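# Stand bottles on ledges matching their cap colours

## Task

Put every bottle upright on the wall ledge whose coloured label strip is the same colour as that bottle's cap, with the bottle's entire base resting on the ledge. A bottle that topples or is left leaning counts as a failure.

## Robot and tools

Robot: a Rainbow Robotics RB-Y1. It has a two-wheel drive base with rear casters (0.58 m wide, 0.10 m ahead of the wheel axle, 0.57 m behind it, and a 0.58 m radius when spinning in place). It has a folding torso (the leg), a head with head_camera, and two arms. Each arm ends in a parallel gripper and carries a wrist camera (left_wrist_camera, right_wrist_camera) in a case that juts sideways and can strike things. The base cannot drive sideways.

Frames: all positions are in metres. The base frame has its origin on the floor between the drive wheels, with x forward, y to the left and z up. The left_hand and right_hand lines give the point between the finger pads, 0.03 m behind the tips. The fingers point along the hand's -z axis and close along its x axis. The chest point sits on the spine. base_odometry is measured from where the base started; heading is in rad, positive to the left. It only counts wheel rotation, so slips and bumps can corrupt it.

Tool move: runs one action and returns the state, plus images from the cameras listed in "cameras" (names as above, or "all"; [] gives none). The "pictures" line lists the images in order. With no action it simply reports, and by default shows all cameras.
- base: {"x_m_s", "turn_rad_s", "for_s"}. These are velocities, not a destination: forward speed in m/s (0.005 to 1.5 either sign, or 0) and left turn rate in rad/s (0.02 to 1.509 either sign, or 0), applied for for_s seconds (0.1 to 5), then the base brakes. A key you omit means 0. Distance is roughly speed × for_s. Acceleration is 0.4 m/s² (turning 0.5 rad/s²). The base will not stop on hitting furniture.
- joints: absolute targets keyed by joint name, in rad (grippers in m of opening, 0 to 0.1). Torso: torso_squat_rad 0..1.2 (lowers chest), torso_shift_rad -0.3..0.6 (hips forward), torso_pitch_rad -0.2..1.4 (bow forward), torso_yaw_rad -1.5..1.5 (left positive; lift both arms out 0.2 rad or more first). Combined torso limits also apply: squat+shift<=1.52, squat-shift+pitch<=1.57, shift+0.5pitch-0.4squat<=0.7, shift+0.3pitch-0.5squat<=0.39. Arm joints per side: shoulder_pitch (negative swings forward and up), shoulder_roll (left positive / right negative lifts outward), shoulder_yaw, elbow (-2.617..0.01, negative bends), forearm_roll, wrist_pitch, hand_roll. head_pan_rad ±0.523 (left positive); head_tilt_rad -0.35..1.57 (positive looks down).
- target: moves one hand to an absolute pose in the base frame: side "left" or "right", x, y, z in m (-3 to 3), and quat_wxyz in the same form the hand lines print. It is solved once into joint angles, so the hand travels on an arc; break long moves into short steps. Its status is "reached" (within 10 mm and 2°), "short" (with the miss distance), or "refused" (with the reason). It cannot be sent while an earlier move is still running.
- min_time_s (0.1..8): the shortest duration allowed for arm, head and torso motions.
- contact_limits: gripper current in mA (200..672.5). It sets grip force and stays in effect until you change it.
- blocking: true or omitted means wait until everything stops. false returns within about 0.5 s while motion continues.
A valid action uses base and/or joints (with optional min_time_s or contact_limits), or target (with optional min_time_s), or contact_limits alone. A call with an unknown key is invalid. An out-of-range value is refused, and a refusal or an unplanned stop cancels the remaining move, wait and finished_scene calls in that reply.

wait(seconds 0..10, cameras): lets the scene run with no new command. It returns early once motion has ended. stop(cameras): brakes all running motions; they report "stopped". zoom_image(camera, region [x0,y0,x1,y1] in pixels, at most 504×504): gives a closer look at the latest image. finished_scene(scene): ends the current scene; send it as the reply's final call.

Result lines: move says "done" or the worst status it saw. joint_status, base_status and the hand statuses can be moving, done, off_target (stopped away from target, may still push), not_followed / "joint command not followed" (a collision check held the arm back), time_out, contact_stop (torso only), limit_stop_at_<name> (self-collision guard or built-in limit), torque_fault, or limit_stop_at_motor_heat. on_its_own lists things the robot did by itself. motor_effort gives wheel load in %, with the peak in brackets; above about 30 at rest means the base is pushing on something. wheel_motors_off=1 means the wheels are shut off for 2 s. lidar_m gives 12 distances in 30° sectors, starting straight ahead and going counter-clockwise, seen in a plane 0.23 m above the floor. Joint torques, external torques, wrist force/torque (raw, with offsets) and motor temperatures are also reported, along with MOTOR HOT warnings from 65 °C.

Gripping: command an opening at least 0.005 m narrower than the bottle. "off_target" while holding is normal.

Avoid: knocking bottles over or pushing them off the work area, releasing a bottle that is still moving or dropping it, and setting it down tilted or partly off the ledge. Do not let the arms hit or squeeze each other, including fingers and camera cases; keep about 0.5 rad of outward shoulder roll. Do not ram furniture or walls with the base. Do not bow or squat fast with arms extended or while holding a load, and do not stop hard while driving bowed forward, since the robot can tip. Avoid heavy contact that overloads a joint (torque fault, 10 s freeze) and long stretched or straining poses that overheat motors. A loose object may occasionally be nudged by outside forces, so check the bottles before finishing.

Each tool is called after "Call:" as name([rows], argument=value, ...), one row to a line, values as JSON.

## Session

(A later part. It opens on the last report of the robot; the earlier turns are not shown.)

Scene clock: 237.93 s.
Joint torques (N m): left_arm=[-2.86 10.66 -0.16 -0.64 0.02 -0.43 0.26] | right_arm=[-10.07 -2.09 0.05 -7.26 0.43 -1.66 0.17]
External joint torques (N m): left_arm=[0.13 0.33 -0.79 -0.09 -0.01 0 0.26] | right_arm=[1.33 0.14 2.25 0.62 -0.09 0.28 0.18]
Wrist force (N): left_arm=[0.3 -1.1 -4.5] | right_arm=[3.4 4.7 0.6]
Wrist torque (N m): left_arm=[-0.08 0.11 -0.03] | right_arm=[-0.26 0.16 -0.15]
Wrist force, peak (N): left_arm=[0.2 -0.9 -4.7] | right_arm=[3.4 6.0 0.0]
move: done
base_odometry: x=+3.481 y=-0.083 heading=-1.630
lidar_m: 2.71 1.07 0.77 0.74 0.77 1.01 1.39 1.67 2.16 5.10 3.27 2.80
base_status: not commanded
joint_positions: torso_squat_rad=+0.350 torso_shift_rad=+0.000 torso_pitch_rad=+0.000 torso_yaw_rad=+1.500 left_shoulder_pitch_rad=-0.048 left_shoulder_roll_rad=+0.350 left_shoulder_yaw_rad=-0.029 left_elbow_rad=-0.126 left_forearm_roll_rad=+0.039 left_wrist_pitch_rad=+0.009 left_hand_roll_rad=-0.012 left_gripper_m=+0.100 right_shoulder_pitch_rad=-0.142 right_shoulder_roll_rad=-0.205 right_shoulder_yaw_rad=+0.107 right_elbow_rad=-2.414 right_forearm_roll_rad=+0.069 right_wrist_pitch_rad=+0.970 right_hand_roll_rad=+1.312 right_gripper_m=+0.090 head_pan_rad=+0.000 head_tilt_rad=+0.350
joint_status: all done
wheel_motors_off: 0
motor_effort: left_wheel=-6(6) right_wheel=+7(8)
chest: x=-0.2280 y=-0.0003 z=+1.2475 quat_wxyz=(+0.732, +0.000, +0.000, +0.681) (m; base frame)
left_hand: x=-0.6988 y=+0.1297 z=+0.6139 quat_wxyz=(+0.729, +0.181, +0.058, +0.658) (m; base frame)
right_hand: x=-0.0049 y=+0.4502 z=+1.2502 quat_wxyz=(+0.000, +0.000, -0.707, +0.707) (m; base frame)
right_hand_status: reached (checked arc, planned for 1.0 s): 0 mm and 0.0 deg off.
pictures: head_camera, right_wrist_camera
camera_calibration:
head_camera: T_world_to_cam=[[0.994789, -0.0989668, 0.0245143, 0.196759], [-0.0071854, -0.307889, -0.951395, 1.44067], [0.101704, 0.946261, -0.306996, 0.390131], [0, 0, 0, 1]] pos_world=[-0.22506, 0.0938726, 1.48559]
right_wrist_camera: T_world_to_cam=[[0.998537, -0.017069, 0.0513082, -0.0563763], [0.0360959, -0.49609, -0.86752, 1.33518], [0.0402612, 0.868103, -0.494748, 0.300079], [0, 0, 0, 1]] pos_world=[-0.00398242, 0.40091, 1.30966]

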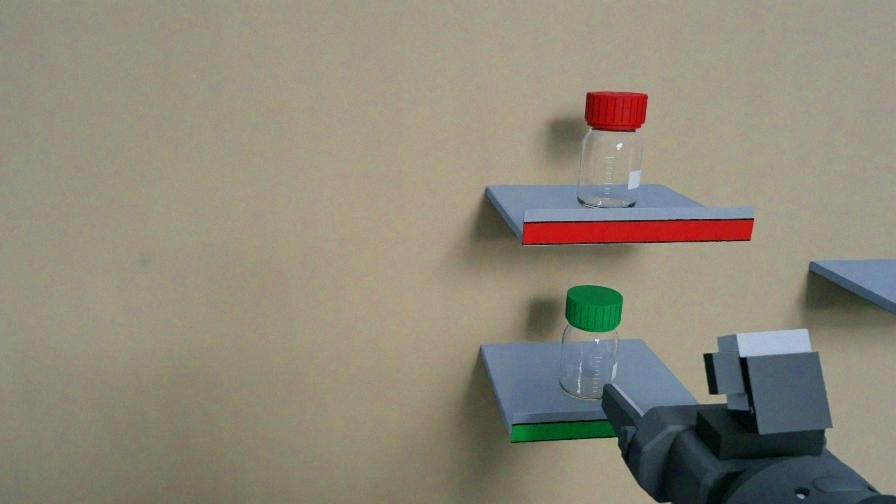

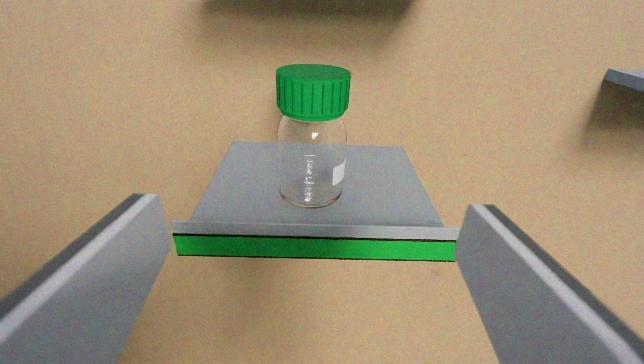

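Call:
move(base={"x_m_s": -0.4, "for_s": 1.3})

Call:
move(joints={"right_shoulder_pitch_rad": -0.58, "right_shoulder_roll_rad": -0.2, "right_shoulder_yaw_rad": 0.045, "right_elbow_rad": -1.639, "right_forearm_roll_rad": 0.086, "right_wrist_pitch_rad": 0.627, "right_hand_roll_rad": 1.254}, min_time_s=1.2, blocking=false)

Call:
wait(seconds=0.1)

Call:
wait(seconds=0.1)

Call:
wait(seconds=0.1)

Call:
wait(seconds=0.1)

Call:
wait(seconds=0.1)

Call:
wait(seconds=0.1)

Call:
wait(seconds=1)

Call:
move(joints={"right_shoulder_pitch_rad": -0.142, "right_shoulder_roll_rad": -0.205, "right_shoulder_yaw_rad": 0.107, "right_elbow_rad": -2.414, "right_forearm_roll_rad": 0.069, "right_wrist_pitch_rad": 0.97, "right_hand_roll_rad": 1.312}, min_time_s=1.2, blocking=false)

Call:
wait(seconds=0.1)

Call:
wait(seconds=0.1)

Call:
wait(seconds=0.1)

Call:
wait(seconds=0.1)

Call:
wait(seconds=0.1)

Call:
wait(seconds=1)

Scene clock: 242.00 s.
Joint torques (N m): left_arm=[-2.8 10.91 -0.14 -0.58 -0.06 -0.51 0.33] | right_arm=[-9.73 -2.02 -0.31 -7.09 0.41 -1.9 0.31]
External joint torques (N m): left_arm=[0.19 0.59 -0.76 -0.03 -0.09 -0.09 0.33] | right_arm=[1.67 0.2 1.89 0.79 -0.11 0.04 0.31]
Wrist force (N): left_arm=[0.3 -0.9 -4.4] | right_arm=[3.3 4.8 0.4]
Wrist torque (N m): left_arm=[-0.12 0.10 -0.03] | right_arm=[-0.23 0.09 -0.14]
Wrist force, peak (N): left_arm=[-0.3 -0.8 -5.0] | right_arm=[4.1 4.9 1.7]
move: done
base_odometry: x=+3.512 y=+0.436 heading=-1.631
lidar_m: 2.96 1.07 0.76 0.74 0.61 0.55 1.39 1.20 1.41 5.11 4.60 3.33
base_status: done (sent for 1.3 of 1.3 s)
joint_positions: torso_squat_rad=+0.350 torso_shift_rad=+0.000 torso_pitch_rad=+0.000 torso_yaw_rad=+1.500 left_shoulder_pitch_rad=-0.048 left_shoulder_roll_rad=+0.350 left_shoulder_yaw_rad=-0.029 left_elbow_rad=-0.126 left_forearm_roll_rad=+0.039 left_wrist_pitch_rad=+0.009 left_hand_roll_rad=-0.012 left_gripper_m=+0.100 right_shoulder_pitch_rad=-0.142 right_shoulder_roll_rad=-0.205 right_shoulder_yaw_rad=+0.107 right_elbow_rad=-2.414 right_forearm_roll_rad=+0.069 right_wrist_pitch_rad=+0.970 right_hand_roll_rad=+1.312 right_gripper_m=+0.090 head_pan_rad=+0.000 head_tilt_rad=+0.350
joint_status: not commanded
wheel_motors_off: 0
motor_effort: left_wheel=-4(33) right_wheel=+6(15)
chest: x=-0.2280 y=-0.0003 z=+1.2475 quat_wxyz=(+0.732, +0.000, +0.000, +0.681) (m; base frame)
left_hand: x=-0.6988 y=+0.1297 z=+0.6140 quat_wxyz=(+0.729, +0.181, +0.058, +0.658) (m; base frame)
right_hand: x=-0.0049 y=+0.4502 z=+1.2502 quat_wxyz=(+0.000, +0.000, -0.707, +0.707) (m; base frame)
pictures: none

Scene clock: 242.50 s.
Joint torques (N m): left_arm=[-2.72 10.77 0.14 -0.94 -0.08 -0.44 0.19] | right_arm=[-16.59 -1.06 -5.25 -6.45 0.13 -2.27 -0.17]
External joint torques (N m): left_arm=[0.27 0.45 -0.48 -0.39 -0.11 -0.01 0.19] | right_arm=[-2.02 1.67 -2.83 3.2 -0.39 -0.24 -0.16]
Wrist force (N): left_arm=[0.0 -1.0 -4.6] | right_arm=[2.4 5.0 0.7]
Wrist torque (N m): left_arm=[-0.09 0.08 -0.03] | right_arm=[-0.34 -0.05 0.08]
Wrist force, peak (N): left_arm=[0.0 -1.0 -4.6] | right_arm=[2.8 5.9 0.8]
move: moving
base_odometry: x=+3.512 y=+0.436 heading=-1.631
lidar_m: 2.96 1.06 0.77 0.74 0.62 0.55 1.40 1.20 1.41 5.10 4.61 3.34
base_status: not commanded
joint_positions: torso_squat_rad=+0.350 torso_shift_rad=+0.000 torso_pitch_rad=+0.000 torso_yaw_rad=+1.500 left_shoulder_pitch_rad=-0.048 left_shoulder_roll_rad=+0.350 left_shoulder_yaw_rad=-0.029 left_elbow_rad=-0.126 left_forearm_roll_rad=+0.039 left_wrist_pitch_rad=+0.009 left_hand_roll_rad=-0.012 left_gripper_m=+0.100 right_shoulder_pitch_rad=-0.322 right_shoulder_roll_rad=-0.203 right_shoulder_yaw_rad=+0.081 right_elbow_rad=-2.130 right_forearm_roll_rad=+0.076 right_wrist_pitch_rad=+0.826 right_hand_roll_rad=+1.287 right_gripper_m=+0.090 head_pan_rad=+0.000 head_tilt_rad=+0.350
joint_status: right_shoulder_pitch_rad moving; right_shoulder_roll_rad moving; right_shoulder_yaw_rad moving; right_elbow_rad moving; right_forearm_roll_rad moving; right_wrist_pitch_rad moving; right_hand_roll_rad moving
wheel_motors_off: 0
motor_effort: left_wheel=-6(6) right_wheel=+6(7)
chest: x=-0.2280 y=-0.0003 z=+1.2475 quat_wxyz=(+0.732, +0.000, +0.000, +0.681) (m; base frame)
left_hand: x=-0.6988 y=+0.1297 z=+0.6140 quat_wxyz=(+0.729, +0.181, +0.058, +0.658) (m; base frame)
right_hand: x=-0.0076 y=+0.5163 z=+1.2558 quat_wxyz=(-0.003, +0.002, -0.721, +0.693) (m; base frame)
pictures: none

Scene clock: 242.60 s.
Joint torques (N m): left_arm=[-3.17 10.72 0.13 -0.55 -0.22 -0.51 0.2] | right_arm=[-17.01 -2.05 -2.83 -6.67 0.65 -2.15 -0.17]
External joint torques (N m): left_arm=[-0.18 0.4 -0.5 0 -0.26 -0.09 0.2] | right_arm=[-1.18 0.91 -0.42 3.42 0.13 -0.1 -0.16]
Wrist force (N): left_arm=[0.1 -1.1 -4.2] | right_arm=[3.7 4.4 1.2]
Wrist torque (N m): left_arm=[-0.09 0.08 -0.04] | right_arm=[-0.24 0.14 0.07]
Wrist force, peak (N): left_arm=[0.4 -0.9 -4.5] | right_arm=[3.7 4.4 1.2]
earlier move: moving
base_odometry: x=+3.512 y=+0.436 heading=-1.631
lidar_m: 2.95 1.06 0.77 0.74 0.62 0.55 1.39 1.20 1.41 5.10 4.61 3.33
base_status: not commanded
joint_positions: torso_squat_rad=+0.350 torso_shift_rad=+0.000 torso_pitch_rad=+0.000 torso_yaw_rad=+1.500 left_shoulder_pitch_rad=-0.048 left_shoulder_roll_rad=+0.350 left_shoulder_yaw_rad=-0.029 left_elbow_rad=-0.126 left_forearm_roll_rad=+0.039 left_wrist_pitch_rad=+0.009 left_hand_roll_rad=-0.012 left_gripper_m=+0.100 right_shoulder_pitch_rad=-0.366 right_shoulder_roll_rad=-0.203 right_shoulder_yaw_rad=+0.076 right_elbow_rad=-2.009 right_forearm_roll_rad=+0.077 right_wrist_pitch_rad=+0.795 right_hand_roll_rad=+1.283 right_gripper_m=+0.090 head_pan_rad=+0.000 head_tilt_rad=+0.350
joint_status: right_shoulder_pitch_rad moving; right_shoulder_roll_rad moving; right_shoulder_yaw_rad moving; right_elbow_rad moving; right_forearm_roll_rad moving; right_wrist_pitch_rad moving; right_hand_roll_rad moving
wheel_motors_off: 0
motor_effort: left_wheel=-5(6) right_wheel=+7(7)
chest: x=-0.2280 y=-0.0003 z=+1.2475 quat_wxyz=(+0.732, +0.000, +0.000, +0.681) (m; base frame)
left_hand: x=-0.6988 y=+0.1297 z=+0.6140 quat_wxyz=(+0.729, +0.181, +0.058, +0.658) (m; base frame)
right_hand: x=-0.0039 y=+0.5404 z=+1.2352 quat_wxyz=(-0.001, -0.003, -0.705, +0.709) (m; base frame)
wait: 0.10 s; no rest
pictures: none

Scene clock: 242.70 s.
Joint torques (N m): left_arm=[-2.46 11.42 -0.11 -0.9 -0.12 -0.25 0.81] | right_arm=[-20.62 -4.31 -5.07 -7.63 0.84 -2.59 -0.11]
External joint torques (N m): left_arm=[0.86 1.12 -0.73 -0.2 -0.16 0.22 0.82] | right_arm=[-2.66 -2.24 -2.36 0.85 0.36 -0.65 -0.11]
Wrist force (N): left_arm=[0.5 -0.8 -4.2] | right_arm=[4.1 6.3 1.1]
Wrist torque (N m): left_arm=[-0.14 0.10 -0.05] | right_arm=[-0.42 0.14 0.03]
Wrist force, peak (N): left_arm=[-0.1 -0.8 -4.5] | right_arm=[4.1 6.3 1.1]
earlier move: moving
base_odometry: x=+3.512 y=+0.436 heading=-1.631
lidar_m: 2.96 1.07 0.77 0.74 0.62 0.55 1.38 1.20 1.40 5.10 4.61 3.34
base_status: not commanded
joint_positions: torso_squat_rad=+0.350 torso_shift_rad=+0.000 torso_pitch_rad=+0.000 torso_yaw_rad=+1.500 left_shoulder_pitch_rad=-0.048 left_shoulder_roll_rad=+0.350 left_shoulder_yaw_rad=-0.029 left_elbow_rad=-0.126 left_forearm_roll_rad=+0.039 left_wrist_pitch_rad=+0.009 left_hand_roll_rad=-0.012 left_gripper_m=+0.100 right_shoulder_pitch_rad=-0.410 right_shoulder_roll_rad=-0.200 right_shoulder_yaw_rad=+0.071 right_elbow_rad=-1.893 right_forearm_roll_rad=+0.079 right_wrist_pitch_rad=+0.764 right_hand_roll_rad=+1.278 right_gripper_m=+0.090 head_pan_rad=+0.000 head_tilt_rad=+0.350
joint_status: right_shoulder_pitch_rad moving; right_shoulder_roll_rad moving; right_shoulder_yaw_rad moving; right_elbow_rad moving; right_forearm_roll_rad moving; right_wrist_pitch_rad moving; right_hand_roll_rad moving
wheel_motors_off: 0
motor_effort: left_wheel=-5(6) right_wheel=+6(7)
chest: x=-0.2280 y=-0.0002 z=+1.2475 quat_wxyz=(+0.732, +0.000, +0.000, +0.681) (m; base frame)
left_hand: x=-0.6988 y=+0.1298 z=+0.6140 quat_wxyz=(+0.729, +0.181, +0.058, +0.658) (m; base frame)
right_hand: x=-0.0011 y=+0.5618 z=+1.2163 quat_wxyz=(+0.002, -0.006, -0.690, +0.723) (m; base frame)
wait: 0.10 s; no rest
pictures: none

Scene clock: 242.80 s.
Joint torques (N m): left_arm=[-3.39 11.12 0.38 -0.48 0 -0.45 0.45] | right_arm=[-19.73 -2.82 -3.88 -7.2 0.77 -2.37 -0.08]
External joint torques (N m): left_arm=[-0.29 0.79 -0.24 0.07 -0.03 -0.02 0.46] | right_arm=[-1.41 0.94 -0.87 1.18 0.2 -0.54 -0.07]
Wrist force (N): left_arm=[-0.2 -1.0 -4.5] | right_arm=[3.0 5.5 0.6]
Wrist torque (N m): left_arm=[-0.11 0.06 -0.03] | right_arm=[-0.30 0.06 0.05]
Wrist force, peak (N): left_arm=[0.7 -1.0 -4.6] | right_arm=[4.2 5.5 0.1]
earlier move: moving
base_odometry: x=+3.512 y=+0.436 heading=-1.631
lidar_m: 2.96 1.07 0.77 0.74 0.61 0.55 1.39 1.20 1.41 5.10 4.60 3.33
base_status: not commanded
joint_positions: torso_squat_rad=+0.350 torso_shift_rad=+0.000 torso_pitch_rad=+0.000 torso_yaw_rad=+1.500 left_shoulder_pitch_rad=-0.048 left_shoulder_roll_rad=+0.350 left_shoulder_yaw_rad=-0.029 left_elbow_rad=-0.126 left_forearm_roll_rad=+0.039 left_wrist_pitch_rad=+0.009 left_hand_roll_rad=-0.012 left_gripper_m=+0.100 right_shoulder_pitch_rad=-0.454 right_shoulder_roll_rad=-0.200 right_shoulder_yaw_rad=+0.066 right_elbow_rad=-1.799 right_forearm_roll_rad=+0.080 right_wrist_pitch_rad=+0.733 right_hand_roll_rad=+1.273 right_gripper_m=+0.090 head_pan_rad=+0.000 head_tilt_rad=+0.350
joint_status: right_shoulder_pitch_rad moving; right_shoulder_roll_rad moving; right_shoulder_yaw_rad moving; right_elbow_rad moving; right_forearm_roll_rad moving; right_wrist_pitch_rad moving; right_hand_roll_rad moving
wheel_motors_off: 0
motor_effort: left_wheel=-5(6) right_wheel=+7(7)
chest: x=-0.2280 y=-0.0002 z=+1.2475 quat_wxyz=(+0.732, +0.000, +0.000, +0.681) (m; base frame)
left_hand: x=-0.6988 y=+0.1298 z=+0.6140 quat_wxyz=(+0.729, +0.181, +0.058, +0.658) (m; base frame)
right_hand: x=+0.0004 y=+0.5789 z=+1.2070 quat_wxyz=(+0.003, -0.008, -0.684, +0.730) (m; base frame)
wait: 0.10 s; no rest
pictures: none

Scene clock: 242.90 s.
Joint torques (N m): left_arm=[-2.81 10.98 -0.01 -0.26 -0.11 -0.52 0.33] | right_arm=[-21.62 -3.85 -4.64 -7.99 0.31 -2.55 -0.32]
External joint torques (N m): left_arm=[0.17 0.66 -0.64 0.29 -0.14 -0.09 0.34] | right_arm=[-2.77 0.27 -1.61 0.43 -0.25 -0.75 -0.31]
Wrist force (N): left_arm=[0.2 -1.1 -4.4] | right_arm=[2.5 6.0 0.1]
Wrist torque (N m): left_arm=[-0.10 0.09 -0.03] | right_arm=[-0.38 -0.02 0.04]
Wrist force, peak (N): left_arm=[-0.2 -1.2 -4.6] | right_arm=[2.5 6.0 0.1]
earlier move: moving
base_odometry: x=+3.512 y=+0.436 heading=-1.631
lidar_m: 2.96 1.07 0.76 0.74 0.61 0.55 1.40 1.20 1.41 5.10 4.60 3.33
base_status: not commanded
joint_positions: torso_squat_rad=+0.350 torso_shift_rad=+0.000 torso_pitch_rad=+0.000 torso_yaw_rad=+1.500 left_shoulder_pitch_rad=-0.048 left_shoulder_roll_rad=+0.350 left_shoulder_yaw_rad=-0.029 left_elbow_rad=-0.126 left_forearm_roll_rad=+0.039 left_wrist_pitch_rad=+0.009 left_hand_roll_rad=-0.012 left_gripper_m=+0.100 right_shoulder_pitch_rad=-0.498 right_shoulder_roll_rad=-0.200 right_shoulder_yaw_rad=+0.060 right_elbow_rad=-1.727 right_forearm_roll_rad=+0.082 right_wrist_pitch_rad=+0.702 right_hand_roll_rad=+1.268 right_gripper_m=+0.090 head_pan_rad=+0.000 head_tilt_rad=+0.350
joint_status: right_shoulder_pitch_rad moving; right_shoulder_roll_rad moving; right_shoulder_yaw_rad moving; right_elbow_rad moving; right_forearm_roll_rad moving; right_wrist_pitch_rad moving; right_hand_roll_rad moving
wheel_motors_off: 0
motor_effort: left_wheel=-6(6) right_wheel=+6(7)
chest: x=-0.2280 y=-0.0002 z=+1.2475 quat_wxyz=(+0.732, +0.000, +0.000, +0.681) (m; base frame)
left_hand: x=-0.6988 y=+0.1298 z=+0.6140 quat_wxyz=(+0.729, +0.181, +0.058, +0.658) (m; base frame)
right_hand: x=-0.0002 y=+0.5929 z=+1.2074 quat_wxyz=(+0.002, -0.008, -0.684, +0.729) (m; base frame)
wait: 0.10 s; no rest
pictures: none

Scene clock: 243.00 s.
Joint torques (N m): left_arm=[-2.92 10.62 0.14 -0.45 -0.05 -0.53 0.2] | right_arm=[-21.44 -4.16 -3.63 -7.34 0.54 -2.03 -0.1]
External joint torques (N m): left_arm=[0.07 0.3 -0.49 0.1 -0.08 -0.1 0.21] | right_arm=[-1.74 0.15 -0.59 1.07 -0.59 -0.24 -0.09]
Wrist force (N): left_arm=[0.0 -0.9 -4.6] | right_arm=[3.0 5.0 0.4]
Wrist torque (N m): left_arm=[-0.12 0.08 -0.03] | right_arm=[-0.27 0.08 0.03]
Wrist force, peak (N): left_arm=[0.2 -0.8 -4.7] | right_arm=[2.8 5.4 0.3]
earlier move: moving
base_odometry: x=+3.512 y=+0.436 heading=-1.631
lidar_m: 2.96 1.07 0.77 0.74 0.62 0.55 1.39 1.19 1.40 5.10 4.60 3.34
base_status: not commanded
joint_positions: torso_squat_rad=+0.350 torso_shift_rad=+0.000 torso_pitch_rad=+0.000 torso_yaw_rad=+1.500 left_shoulder_pitch_rad=-0.048 left_shoulder_roll_rad=+0.350 left_shoulder_yaw_rad=-0.029 left_elbow_rad=-0.126 left_forearm_roll_rad=+0.039 left_wrist_pitch_rad=+0.009 left_hand_roll_rad=-0.012 left_gripper_m=+0.100 right_shoulder_pitch_rad=-0.542 right_shoulder_roll_rad=-0.200 right_shoulder_yaw_rad=+0.055 right_elbow_rad=-1.676 right_forearm_roll_rad=+0.086 right_wrist_pitch_rad=+0.672 right_hand_roll_rad=+1.263 right_gripper_m=+0.090 head_pan_rad=+0.000 head_tilt_rad=+0.350
joint_status: right_shoulder_pitch_rad moving; right_shoulder_roll_rad moving; right_shoulder_yaw_rad moving; right_elbow_rad moving; right_forearm_roll_rad moving; right_wrist_pitch_rad moving; right_hand_roll_rad moving
wheel_motors_off: 0
motor_effort: left_wheel=-5(6) right_wheel=+5(7)
chest: x=-0.2280 y=-0.0002 z=+1.2475 quat_wxyz=(+0.732, +0.000, +0.000, +0.681) (m; base frame)
left_hand: x=-0.6988 y=+0.1298 z=+0.6140 quat_wxyz=(+0.729, +0.181, +0.058, +0.658) (m; base frame)
right_hand: x=-0.0029 y=+0.6040 z=+1.2177 quat_wxyz=(+0.000, -0.007, -0.693, +0.721) (m; base frame)
wait: 0.10 s; no rest
pictures: none

Scene clock: 243.10 s.
Joint torques (N m): left_arm=[-2.85 10.8 0.24 -0.78 -0.17 -0.4 0.24] | right_arm=[-20.56 -4.19 -4.45 -7.04 0.54 -2.34 -0.25]
External joint torques (N m): left_arm=[0.12 0.48 -0.38 -0.23 -0.21 0.02 0.24] | right_arm=[0.37 0.4 -1.32 1.17 0.03 -0.61 -0.24]
Wrist force (N): left_arm=[0.1 -0.9 -4.5] | right_arm=[2.8 4.8 0.9]
Wrist torque (N m): left_arm=[-0.11 0.09 -0.04] | right_arm=[-0.30 0.05 0.02]
Wrist force, peak (N): left_arm=[0.1 -0.9 -4.5] | right_arm=[2.5 5.1 0.5]
earlier move: moving
base_odometry: x=+3.512 y=+0.436 heading=-1.631
lidar_m: 2.97 1.06 0.77 0.74 0.61 0.55 1.39 1.19 1.41 5.11 4.60 3.34
base_status: not commanded
joint_positions: torso_squat_rad=+0.350 torso_shift_rad=+0.000 torso_pitch_rad=+0.000 torso_yaw_rad=+1.500 left_shoulder_pitch_rad=-0.048 left_shoulder_roll_rad=+0.350 left_shoulder_yaw_rad=-0.029 left_elbow_rad=-0.126 left_forearm_roll_rad=+0.039 left_wrist_pitch_rad=+0.009 left_hand_roll_rad=-0.012 left_gripper_m=+0.100 right_shoulder_pitch_rad=-0.572 right_shoulder_roll_rad=-0.200 right_shoulder_yaw_rad=+0.050 right_elbow_rad=-1.647 right_forearm_roll_rad=+0.086 right_wrist_pitch_rad=+0.641 right_hand_roll_rad=+1.258 right_gripper_m=+0.090 head_pan_rad=+0.000 head_tilt_rad=+0.350
joint_status: right_shoulder_pitch_rad moving; right_shoulder_roll_rad moving; right_shoulder_yaw_rad moving; right_elbow_rad moving; right_forearm_roll_rad moving; right_wrist_pitch_rad moving; right_hand_roll_rad moving
wheel_motors_off: 0
motor_effort: left_wheel=-5(6) right_wheel=+6(7)
chest: x=-0.2280 y=-0.0002 z=+1.2475 quat_wxyz=(+0.732, +0.000, +0.000, +0.681) (m; base frame)
left_hand: x=-0.6988 y=+0.1298 z=+0.6140 quat_wxyz=(+0.729, +0.181, +0.058, +0.658) (m; base frame)
right_hand: x=-0.0057 y=+0.6106 z=+1.2297 quat_wxyz=(-0.002, -0.002, -0.703, +0.711) (m; base frame)
wait: 0.10 s; no rest
pictures: none

Scene clock: 243.50 s.
Joint torques (N m): left_arm=[-3.01 10.95 -0.23 -0.38 -0.16 -0.47 0.2] | right_arm=[-19.01 -4.06 -3.1 -8.66 0.48 -1.81 -0.06]
External joint torques (N m): left_arm=[-0.03 0.63 -0.86 0.17 -0.19 -0.04 0.21] | right_arm=[1.09 0.5 -0.4 0.88 -0.02 0.1 -0.05]
Wrist force (N): left_arm=[0.0 -1.3 -4.6] | right_arm=[3.1 4.6 0.8]
Wrist torque (N m): left_arm=[-0.07 0.07 -0.04] | right_arm=[-0.27 0.10 0.02]
Wrist force, peak (N): left_arm=[0.1 -0.8 -4.7] | right_arm=[3.2 5.0 1.3]
earlier move: done
base_odometry: x=+3.512 y=+0.436 heading=-1.631
lidar_m: 2.97 1.07 0.77 0.74 0.62 0.55 1.39 1.20 1.40 5.10 4.61 3.33
base_status: not commanded
joint_positions: torso_squat_rad=+0.350 torso_shift_rad=+0.000 torso_pitch_rad=+0.000 torso_yaw_rad=+1.500 left_shoulder_pitch_rad=-0.048 left_shoulder_roll_rad=+0.350 left_shoulder_yaw_rad=-0.029 left_elbow_rad=-0.126 left_forearm_roll_rad=+0.039 left_wrist_pitch_rad=+0.009 left_hand_roll_rad=-0.012 left_gripper_m=+0.100 right_shoulder_pitch_rad=-0.580 right_shoulder_roll_rad=-0.200 right_shoulder_yaw_rad=+0.045 right_elbow_rad=-1.639 right_forearm_roll_rad=+0.086 right_wrist_pitch_rad=+0.627 right_hand_roll_rad=+1.254 right_gripper_m=+0.090 head_pan_rad=+0.000 head_tilt_rad=+0.350
joint_status: all done
wheel_motors_off: 0
motor_effort: left_wheel=-6(6) right_wheel=+6(7)
chest: x=-0.2280 y=-0.0002 z=+1.2475 quat_wxyz=(+0.732, +0.000, +0.000, +0.681) (m; base frame)
left_hand: x=-0.6988 y=+0.1298 z=+0.6140 quat_wxyz=(+0.729, +0.181, +0.058, +0.658) (m; base frame)
right_hand: x=-0.0056 y=+0.6124 z=+1.2346 quat_wxyz=(+0.000, +0.000, -0.708, +0.706) (m; base frame)
wait: 0.40 of 1 s (the move ended)
pictures: none

Scene clock: 244.00 s.
Joint torques (N m): left_arm=[-3.1 10.8 -0.08 -0.74 -0.04 -0.42 0.29] | right_arm=[-12.83 -5.98 0.74 -9.09 0.2 -1.75 -0.01]
External joint torques (N m): left_arm=[-0.12 0.48 -0.71 -0.19 -0.07 0.01 0.3] | right_arm=[4.23 -2.15 3.64 -1.16 -0.34 0.04 0]
Wrist force (N): left_arm=[-0.1 -0.9 -4.5] | right_arm=[2.9 6.1 0.6]
Wrist torque (N m): left_arm=[-0.11 0.06 -0.03] | right_arm=[-0.37 0.05 -0.18]
Wrist force, peak (N): left_arm=[0.0 -0.9 -5.0] | right_arm=[2.9 6.1 0.6]
move: moving
base_odometry: x=+3.512 y=+0.436 heading=-1.631
lidar_m: 2.96 1.06 0.77 0.74 0.62 0.55 1.39 1.20 1.40 5.10 4.61 3.33
base_status: not commanded
joint_positions: torso_squat_rad=+0.350 torso_shift_rad=+0.000 torso_pitch_rad=+0.000 torso_yaw_rad=+1.500 left_shoulder_pitch_rad=-0.048 left_shoulder_roll_rad=+0.350 left_shoulder_yaw_rad=-0.029 left_elbow_rad=-0.126 left_forearm_roll_rad=+0.039 left_wrist_pitch_rad=+0.009 left_hand_roll_rad=-0.012 left_gripper_m=+0.100 right_shoulder_pitch_rad=-0.400 right_shoulder_roll_rad=-0.202 right_shoulder_yaw_rad=+0.071 right_elbow_rad=-1.923 right_forearm_roll_rad=+0.079 right_wrist_pitch_rad=+0.772 right_hand_roll_rad=+1.278 right_gripper_m=+0.090 head_pan_rad=+0.000 head_tilt_rad=+0.350
joint_status: right_shoulder_pitch_rad moving; right_shoulder_roll_rad moving; right_shoulder_yaw_rad moving; right_elbow_rad moving; right_forearm_roll_rad moving; right_wrist_pitch_rad moving; right_hand_roll_rad moving
wheel_motors_off: 0
motor_effort: left_wheel=-6(6) right_wheel=+6(7)
chest: x=-0.2280 y=-0.0002 z=+1.2475 quat_wxyz=(+0.732, +0.000, +0.000, +0.681) (m; base frame)
left_hand: x=-0.6988 y=+0.1297 z=+0.6140 quat_wxyz=(+0.729, +0.181, +0.058, +0.658) (m; base frame)
right_hand: x=-0.0010 y=+0.5565 z=+1.2219 quat_wxyz=(+0.002, -0.006, -0.695, +0.719) (m; base frame)
pictures: none

Scene clock: 244.10 s.
Joint torques (N m): left_arm=[-2.93 10.72 0.37 -0.91 -0.07 -0.43 0.25] | right_arm=[-12.44 -4.25 -0.12 -8.76 0.14 -0.86 0.16]
External joint torques (N m): left_arm=[0.05 0.39 -0.26 -0.36 -0.1 0 0.26] | right_arm=[3.68 -0.8 2.71 -1.23 -0.4 0.94 0.17]
Wrist force (N): left_arm=[0.4 -1.0 -4.4] | right_arm=[2.8 5.6 0.3]
Wrist torque (N m): left_arm=[-0.10 0.13 -0.02] | right_arm=[-0.31 0.10 -0.28]
Wrist force, peak (N): left_arm=[0.1 -1.1 -4.5] | right_arm=[2.4 5.8 1.5]
earlier move: moving
base_odometry: x=+3.512 y=+0.436 heading=-1.631
lidar_m: 2.97 1.05 0.77 0.74 0.62 0.55 1.39 1.20 1.41 5.10 4.60 3.33
base_status: not commanded
joint_positions: torso_squat_rad=+0.350 torso_shift_rad=+0.000 torso_pitch_rad=+0.000 torso_yaw_rad=+1.500 left_shoulder_pitch_rad=-0.048 left_shoulder_roll_rad=+0.350 left_shoulder_yaw_rad=-0.029 left_elbow_rad=-0.126 left_forearm_roll_rad=+0.039 left_wrist_pitch_rad=+0.009 left_hand_roll_rad=-0.012 left_gripper_m=+0.100 right_shoulder_pitch_rad=-0.356 right_shoulder_roll_rad=-0.202 right_shoulder_yaw_rad=+0.076 right_elbow_rad=-2.044 right_forearm_roll_rad=+0.078 right_wrist_pitch_rad=+0.802 right_hand_roll_rad=+1.283 right_gripper_m=+0.090 head_pan_rad=+0.000 head_tilt_rad=+0.350
joint_status: right_shoulder_pitch_rad moving; right_shoulder_roll_rad moving; right_shoulder_yaw_rad moving; right_elbow_rad moving; right_forearm_roll_rad moving; right_wrist_pitch_rad moving; right_hand_roll_rad moving
wheel_motors_off: 0
motor_effort: left_wheel=-6(6) right_wheel=+6(7)
chest: x=-0.2280 y=-0.0002 z=+1.2475 quat_wxyz=(+0.732, +0.000, +0.000, +0.681) (m; base frame)
left_hand: x=-0.6988 y=+0.1298 z=+0.6140 quat_wxyz=(+0.729, +0.181, +0.058, +0.658) (m; base frame)
right_hand: x=-0.0049 y=+0.5337 z=+1.2429 quat_wxyz=(-0.001, -0.001, -0.711, +0.703) (m; base frame)
wait: 0.10 s; no rest
pictures: none

Scene clock: 244.20 s.
Joint torques (N m): left_arm=[-4.43 9.83 -0.19 -0.24 -0.06 -0.42 0.38] | right_arm=[-8.38 -3.6 1.67 -7.76 0.16 -1.36 0.35]
External joint torques (N m): left_arm=[-1.81 -0.49 -0.82 0.21 -0.1 -0.04 0.39] | right_arm=[5.59 1.35 4.71 1.53 -0.49 0.57 0.36]
Wrist force (N): left_arm=[-0.3 -0.6 -4.3] | right_arm=[2.3 4.2 1.1]
Wrist torque (N m): left_arm=[-0.16 0.06 -0.05] | right_arm=[-0.24 0.06 -0.20]
Wrist force, peak (N): left_arm=[0.2 -1.2 -4.5] | right_arm=[3.8 4.3 1.2]
earlier move: moving
base_odometry: x=+3.512 y=+0.436 heading=-1.631
lidar_m: 2.96 1.07 0.77 0.74 0.62 0.55 1.39 1.19 1.40 5.10 4.61 3.33
base_status: not commanded
joint_positions: torso_squat_rad=+0.350 torso_shift_rad=+0.000 torso_pitch_rad=+0.000 torso_yaw_rad=+1.500 left_shoulder_pitch_rad=-0.048 left_shoulder_roll_rad=+0.350 left_shoulder_yaw_rad=-0.029 left_elbow_rad=-0.126 left_forearm_roll_rad=+0.039 left_wrist_pitch_rad=+0.009 left_hand_roll_rad=-0.012 left_gripper_m=+0.100 right_shoulder_pitch_rad=-0.312 right_shoulder_roll_rad=-0.205 right_shoulder_yaw_rad=+0.081 right_elbow_rad=-2.160 right_forearm_roll_rad=+0.076 right_wrist_pitch_rad=+0.833 right_hand_roll_rad=+1.288 right_gripper_m=+0.090 head_pan_rad=+0.000 head_tilt_rad=+0.350
joint_status: right_shoulder_pitch_rad moving; right_shoulder_roll_rad moving; right_shoulder_yaw_rad moving; right_elbow_rad moving; right_forearm_roll_rad moving; right_wrist_pitch_rad moving; right_hand_roll_rad moving
wheel_motors_off: 0
motor_effort: left_wheel=-6(6) right_wheel=+6(7)
chest: x=-0.2280 y=-0.0002 z=+1.2475 quat_wxyz=(+0.732, +0.000, +0.000, +0.681) (m; base frame)
left_hand: x=-0.6988 y=+0.1297 z=+0.6140 quat_wxyz=(+0.729, +0.181, +0.058, +0.658) (m; base frame)
right_hand: x=-0.0075 y=+0.5101 z=+1.2613 quat_wxyz=(-0.003, +0.003, -0.725, +0.688) (m; base frame)
wait: 0.10 s; no rest
pictures: none

Scene clock: 244.30 s.
Joint torques (N m): left_arm=[-3.16 10.9 0.07 -0.55 -0.17 -0.43 0.33] | right_arm=[-8.7 -3.92 1.97 -9.22 0.28 -1.97 -0.02]
External joint torques (N m): left_arm=[-0.16 0.58 -0.56 0 -0.2 0 0.33] | right_arm=[5.03 -1.24 3.73 0.18 -0.13 0.11 -0.02]
Wrist force (N): left_arm=[0.1 -0.9 -4.5] | right_arm=[3.0 4.7 1.3]
Wrist torque (N m): left_arm=[-0.10 0.09 -0.03] | right_arm=[-0.32 0.04 -0.18]
Wrist force, peak (N): left_arm=[0.0 -1.0 -4.6] | right_arm=[3.1 4.8 1.4]
earlier move: moving
base_odometry: x=+3.512 y=+0.436 heading=-1.631
lidar_m: 2.96 1.06 0.77 0.74 0.61 0.55 1.39 1.20 1.41 5.11 4.60 3.33
base_status: not commanded
joint_positions: torso_squat_rad=+0.350 torso_shift_rad=+0.000 torso_pitch_rad=+0.000 torso_yaw_rad=+1.500 left_shoulder_pitch_rad=-0.048 left_shoulder_roll_rad=+0.350 left_shoulder_yaw_rad=-0.029 left_elbow_rad=-0.126 left_forearm_roll_rad=+0.039 left_wrist_pitch_rad=+0.009 left_hand_roll_rad=-0.012 left_gripper_m=+0.100 right_shoulder_pitch_rad=-0.268 right_shoulder_roll_rad=-0.205 right_shoulder_yaw_rad=+0.087 right_elbow_rad=-2.254 right_forearm_roll_rad=+0.075 right_wrist_pitch_rad=+0.864 right_hand_roll_rad=+1.293 right_gripper_m=+0.090 head_pan_rad=+0.000 head_tilt_rad=+0.350
joint_status: right_shoulder_pitch_rad moving; right_shoulder_roll_rad moving; right_shoulder_yaw_rad moving; right_elbow_rad moving; right_forearm_roll_rad moving; right_wrist_pitch_rad moving; right_hand_roll_rad moving
wheel_motors_off: 0
motor_effort: left_wheel=-5(6) right_wheel=+6(7)
chest: x=-0.2280 y=-0.0002 z=+1.2475 quat_wxyz=(+0.732, +0.000, +0.000, +0.681) (m; base frame)
left_hand: x=-0.6988 y=+0.1297 z=+0.6140 quat_wxyz=(+0.729, +0.181, +0.058, +0.658) (m; base frame)
right_hand: x=-0.0087 y=+0.4894 z=+1.2704 quat_wxyz=(-0.004, +0.005, -0.732, +0.682) (m; base frame)
wait: 0.10 s; no rest
pictures: none

Scene clock: 244.40 s.
Joint torques (N m): left_arm=[-2.03 10.59 0.51 -0.61 -0.1 -0.49 0.23] | right_arm=[-8.9 -3.26 0.3 -8.05 0.46 -1.47 0.54]
External joint torques (N m): left_arm=[0.96 0.27 -0.11 -0.06 -0.13 -0.06 0.23] | right_arm=[3.48 -0.76 2.25 1.09 0.02 0.56 0.54]
Wrist force (N): left_arm=[0.1 -1.1 -4.7] | right_arm=[3.5 4.9 1.4]
Wrist torque (N m): left_arm=[-0.09 0.09 -0.03] | right_arm=[-0.31 0.11 -0.16]
Wrist force, peak (N): left_arm=[0.1 -1.1 -4.7] | right_arm=[3.5 4.9 1.4]
earlier move: moving
base_odometry: x=+3.512 y=+0.436 heading=-1.631
lidar_m: 2.96 1.06 0.78 0.74 0.61 0.55 1.39 1.20 1.40 5.11 4.60 3.34
base_status: not commanded
joint_positions: torso_squat_rad=+0.350 torso_shift_rad=+0.000 torso_pitch_rad=+0.000 torso_yaw_rad=+1.500 left_shoulder_pitch_rad=-0.048 left_shoulder_roll_rad=+0.350 left_shoulder_yaw_rad=-0.029 left_elbow_rad=-0.126 left_forearm_roll_rad=+0.039 left_wrist_pitch_rad=+0.009 left_hand_roll_rad=-0.012 left_gripper_m=+0.100 right_shoulder_pitch_rad=-0.224 right_shoulder_roll_rad=-0.205 right_shoulder_yaw_rad=+0.092 right_elbow_rad=-2.326 right_forearm_roll_rad=+0.073 right_wrist_pitch_rad=+0.895 right_hand_roll_rad=+1.298 right_gripper_m=+0.090 head_pan_rad=+0.000 head_tilt_rad=+0.350
joint_status: right_shoulder_pitch_rad moving; right_shoulder_roll_rad moving; right_shoulder_yaw_rad moving; right_elbow_rad moving; right_forearm_roll_rad moving; right_wrist_pitch_rad moving; right_hand_roll_rad moving
wheel_motors_off: 0
motor_effort: left_wheel=-5(6) right_wheel=+6(7)
chest: x=-0.2280 y=-0.0002 z=+1.2475 quat_wxyz=(+0.732, +0.000, +0.000, +0.681) (m; base frame)
left_hand: x=-0.6988 y=+0.1297 z=+0.6140 quat_wxyz=(+0.729, +0.181, +0.058, +0.658) (m; base frame)
right_hand: x=-0.0080 y=+0.4726 z=+1.2711 quat_wxyz=(-0.003, +0.005, -0.731, +0.682) (m; base frame)
wait: 0.10 s; no rest
pictures: none

Scene clock: 244.50 s.
Joint torques (N m): left_arm=[-3.16 10.71 0.12 -0.51 -0.15 -0.38 0.13] | right_arm=[-8.02 -2.31 1.02 -8.42 0.07 -1.79 0.13]
External joint torques (N m): left_arm=[-0.17 0.38 -0.5 0.05 -0.18 0.04 0.13] | right_arm=[3.43 0.06 2.34 0.76 0.25 0.27 0.12]
Wrist force (N): left_arm=[0.0 -1.0 -4.2] | right_arm=[2.8 4.4 0.9]
Wrist torque (N m): left_arm=[-0.11 0.08 -0.04] | right_arm=[-0.22 0.00 -0.28]
Wrist force, peak (N): left_arm=[-0.1 -1.2 -4.4] | right_arm=[3.0 4.5 1.4]
earlier move: moving
base_odometry: x=+3.512 y=+0.436 heading=-1.631
lidar_m: 2.96 1.07 0.77 0.73 0.62 0.56 1.40 1.20 1.41 5.10 4.61 3.33
base_status: not commanded
joint_positions: torso_squat_rad=+0.350 torso_shift_rad=+0.000 torso_pitch_rad=+0.000 torso_yaw_rad=+1.500 left_shoulder_pitch_rad=-0.048 left_shoulder_roll_rad=+0.350 left_shoulder_yaw_rad=-0.029 left_elbow_rad=-0.126 left_forearm_roll_rad=+0.039 left_wrist_pitch_rad=+0.009 left_hand_roll_rad=-0.012 left_gripper_m=+0.100 right_shoulder_pitch_rad=-0.180 right_shoulder_roll_rad=-0.205 right_shoulder_yaw_rad=+0.097 right_elbow_rad=-2.377 right_forearm_roll_rad=+0.069 right_wrist_pitch_rad=+0.925 right_hand_roll_rad=+1.303 right_gripper_m=+0.090 head_pan_rad=+0.000 head_tilt_rad=+0.350
joint_status: right_shoulder_pitch_rad moving; right_shoulder_roll_rad moving; right_shoulder_yaw_rad moving; right_elbow_rad moving; right_forearm_roll_rad moving; right_wrist_pitch_rad moving; right_hand_roll_rad moving
wheel_motors_off: 0
motor_effort: left_wheel=-6(6) right_wheel=+7(7)
chest: x=-0.2280 y=-0.0002 z=+1.2475 quat_wxyz=(+0.732, +0.000, +0.000, +0.681) (m; base frame)
left_hand: x=-0.6988 y=+0.1297 z=+0.6140 quat_wxyz=(+0.729, +0.181, +0.058, +0.658) (m; base frame)
right_hand: x=-0.0063 y=+0.4600 z=+1.2637 quat_wxyz=(+0.000, +0.005, -0.723, +0.691) (m; base frame)
wait: 0.10 s; no rest
pictures: none

Scene clock: 245.03 s.
Joint torques (N m): left_arm=[-3.2 10.67 0.37 -0.46 -0.12 -0.49 0.21] | right_arm=[-10.86 -2.74 0.07 -6.95 0.48 -1.9 0.1]
External joint torques (N m): left_arm=[-0.21 0.35 -0.26 0.09 -0.15 -0.07 0.22] | right_arm=[0.54 -0.51 2.27 0.92 -0.04 0.04 0.1]
Wrist force (N): left_arm=[0.1 -0.8 -4.5] | right_arm=[3.3 5.0 1.3]
Wrist torque (N m): left_arm=[-0.13 0.09 -0.03] | right_arm=[-0.26 0.10 -0.17]
Wrist force, peak (N): left_arm=[0.2 -1.1 -4.6] | right_arm=[3.5 5.3 1.8]
earlier move: done
base_odometry: x=+3.512 y=+0.436 heading=-1.631
lidar_m: 2.96 1.07 0.77 0.74 0.61 0.55 1.39 1.20 1.41 5.11 4.60 3.33
base_status: not commanded
joint_positions: torso_squat_rad=+0.350 torso_shift_rad=+0.000 torso_pitch_rad=+0.000 torso_yaw_rad=+1.500 left_shoulder_pitch_rad=-0.048 left_shoulder_roll_rad=+0.350 left_shoulder_yaw_rad=-0.029 left_elbow_rad=-0.126 left_forearm_roll_rad=+0.039 left_wrist_pitch_rad=+0.009 left_hand_roll_rad=-0.012 left_gripper_m=+0.100 right_shoulder_pitch_rad=-0.142 right_shoulder_roll_rad=-0.205 right_shoulder_yaw_rad=+0.107 right_elbow_rad=-2.414 right_forearm_roll_rad=+0.069 right_wrist_pitch_rad=+0.970 right_hand_roll_rad=+1.312 right_gripper_m=+0.090 head_pan_rad=+0.000 head_tilt_rad=+0.350
joint_status: all done
wheel_motors_off: 0
motor_effort: left_wheel=-6(6) right_wheel=+6(7)
chest: x=-0.2280 y=-0.0002 z=+1.2475 quat_wxyz=(+0.732, +0.000, +0.000, +0.681) (m; base frame)
left_hand: x=-0.6988 y=+0.1297 z=+0.6140 quat_wxyz=(+0.729, +0.181, +0.058, +0.658) (m; base frame)
right_hand: x=-0.0048 y=+0.4502 z=+1.2506 quat_wxyz=(+0.000, +0.000, -0.708, +0.707) (m; base frame)
wait: 0.53 of 1 s (the move ended)
pictures: none

Call:
finished_scene(scene=1)

The scene is finished: the task was done.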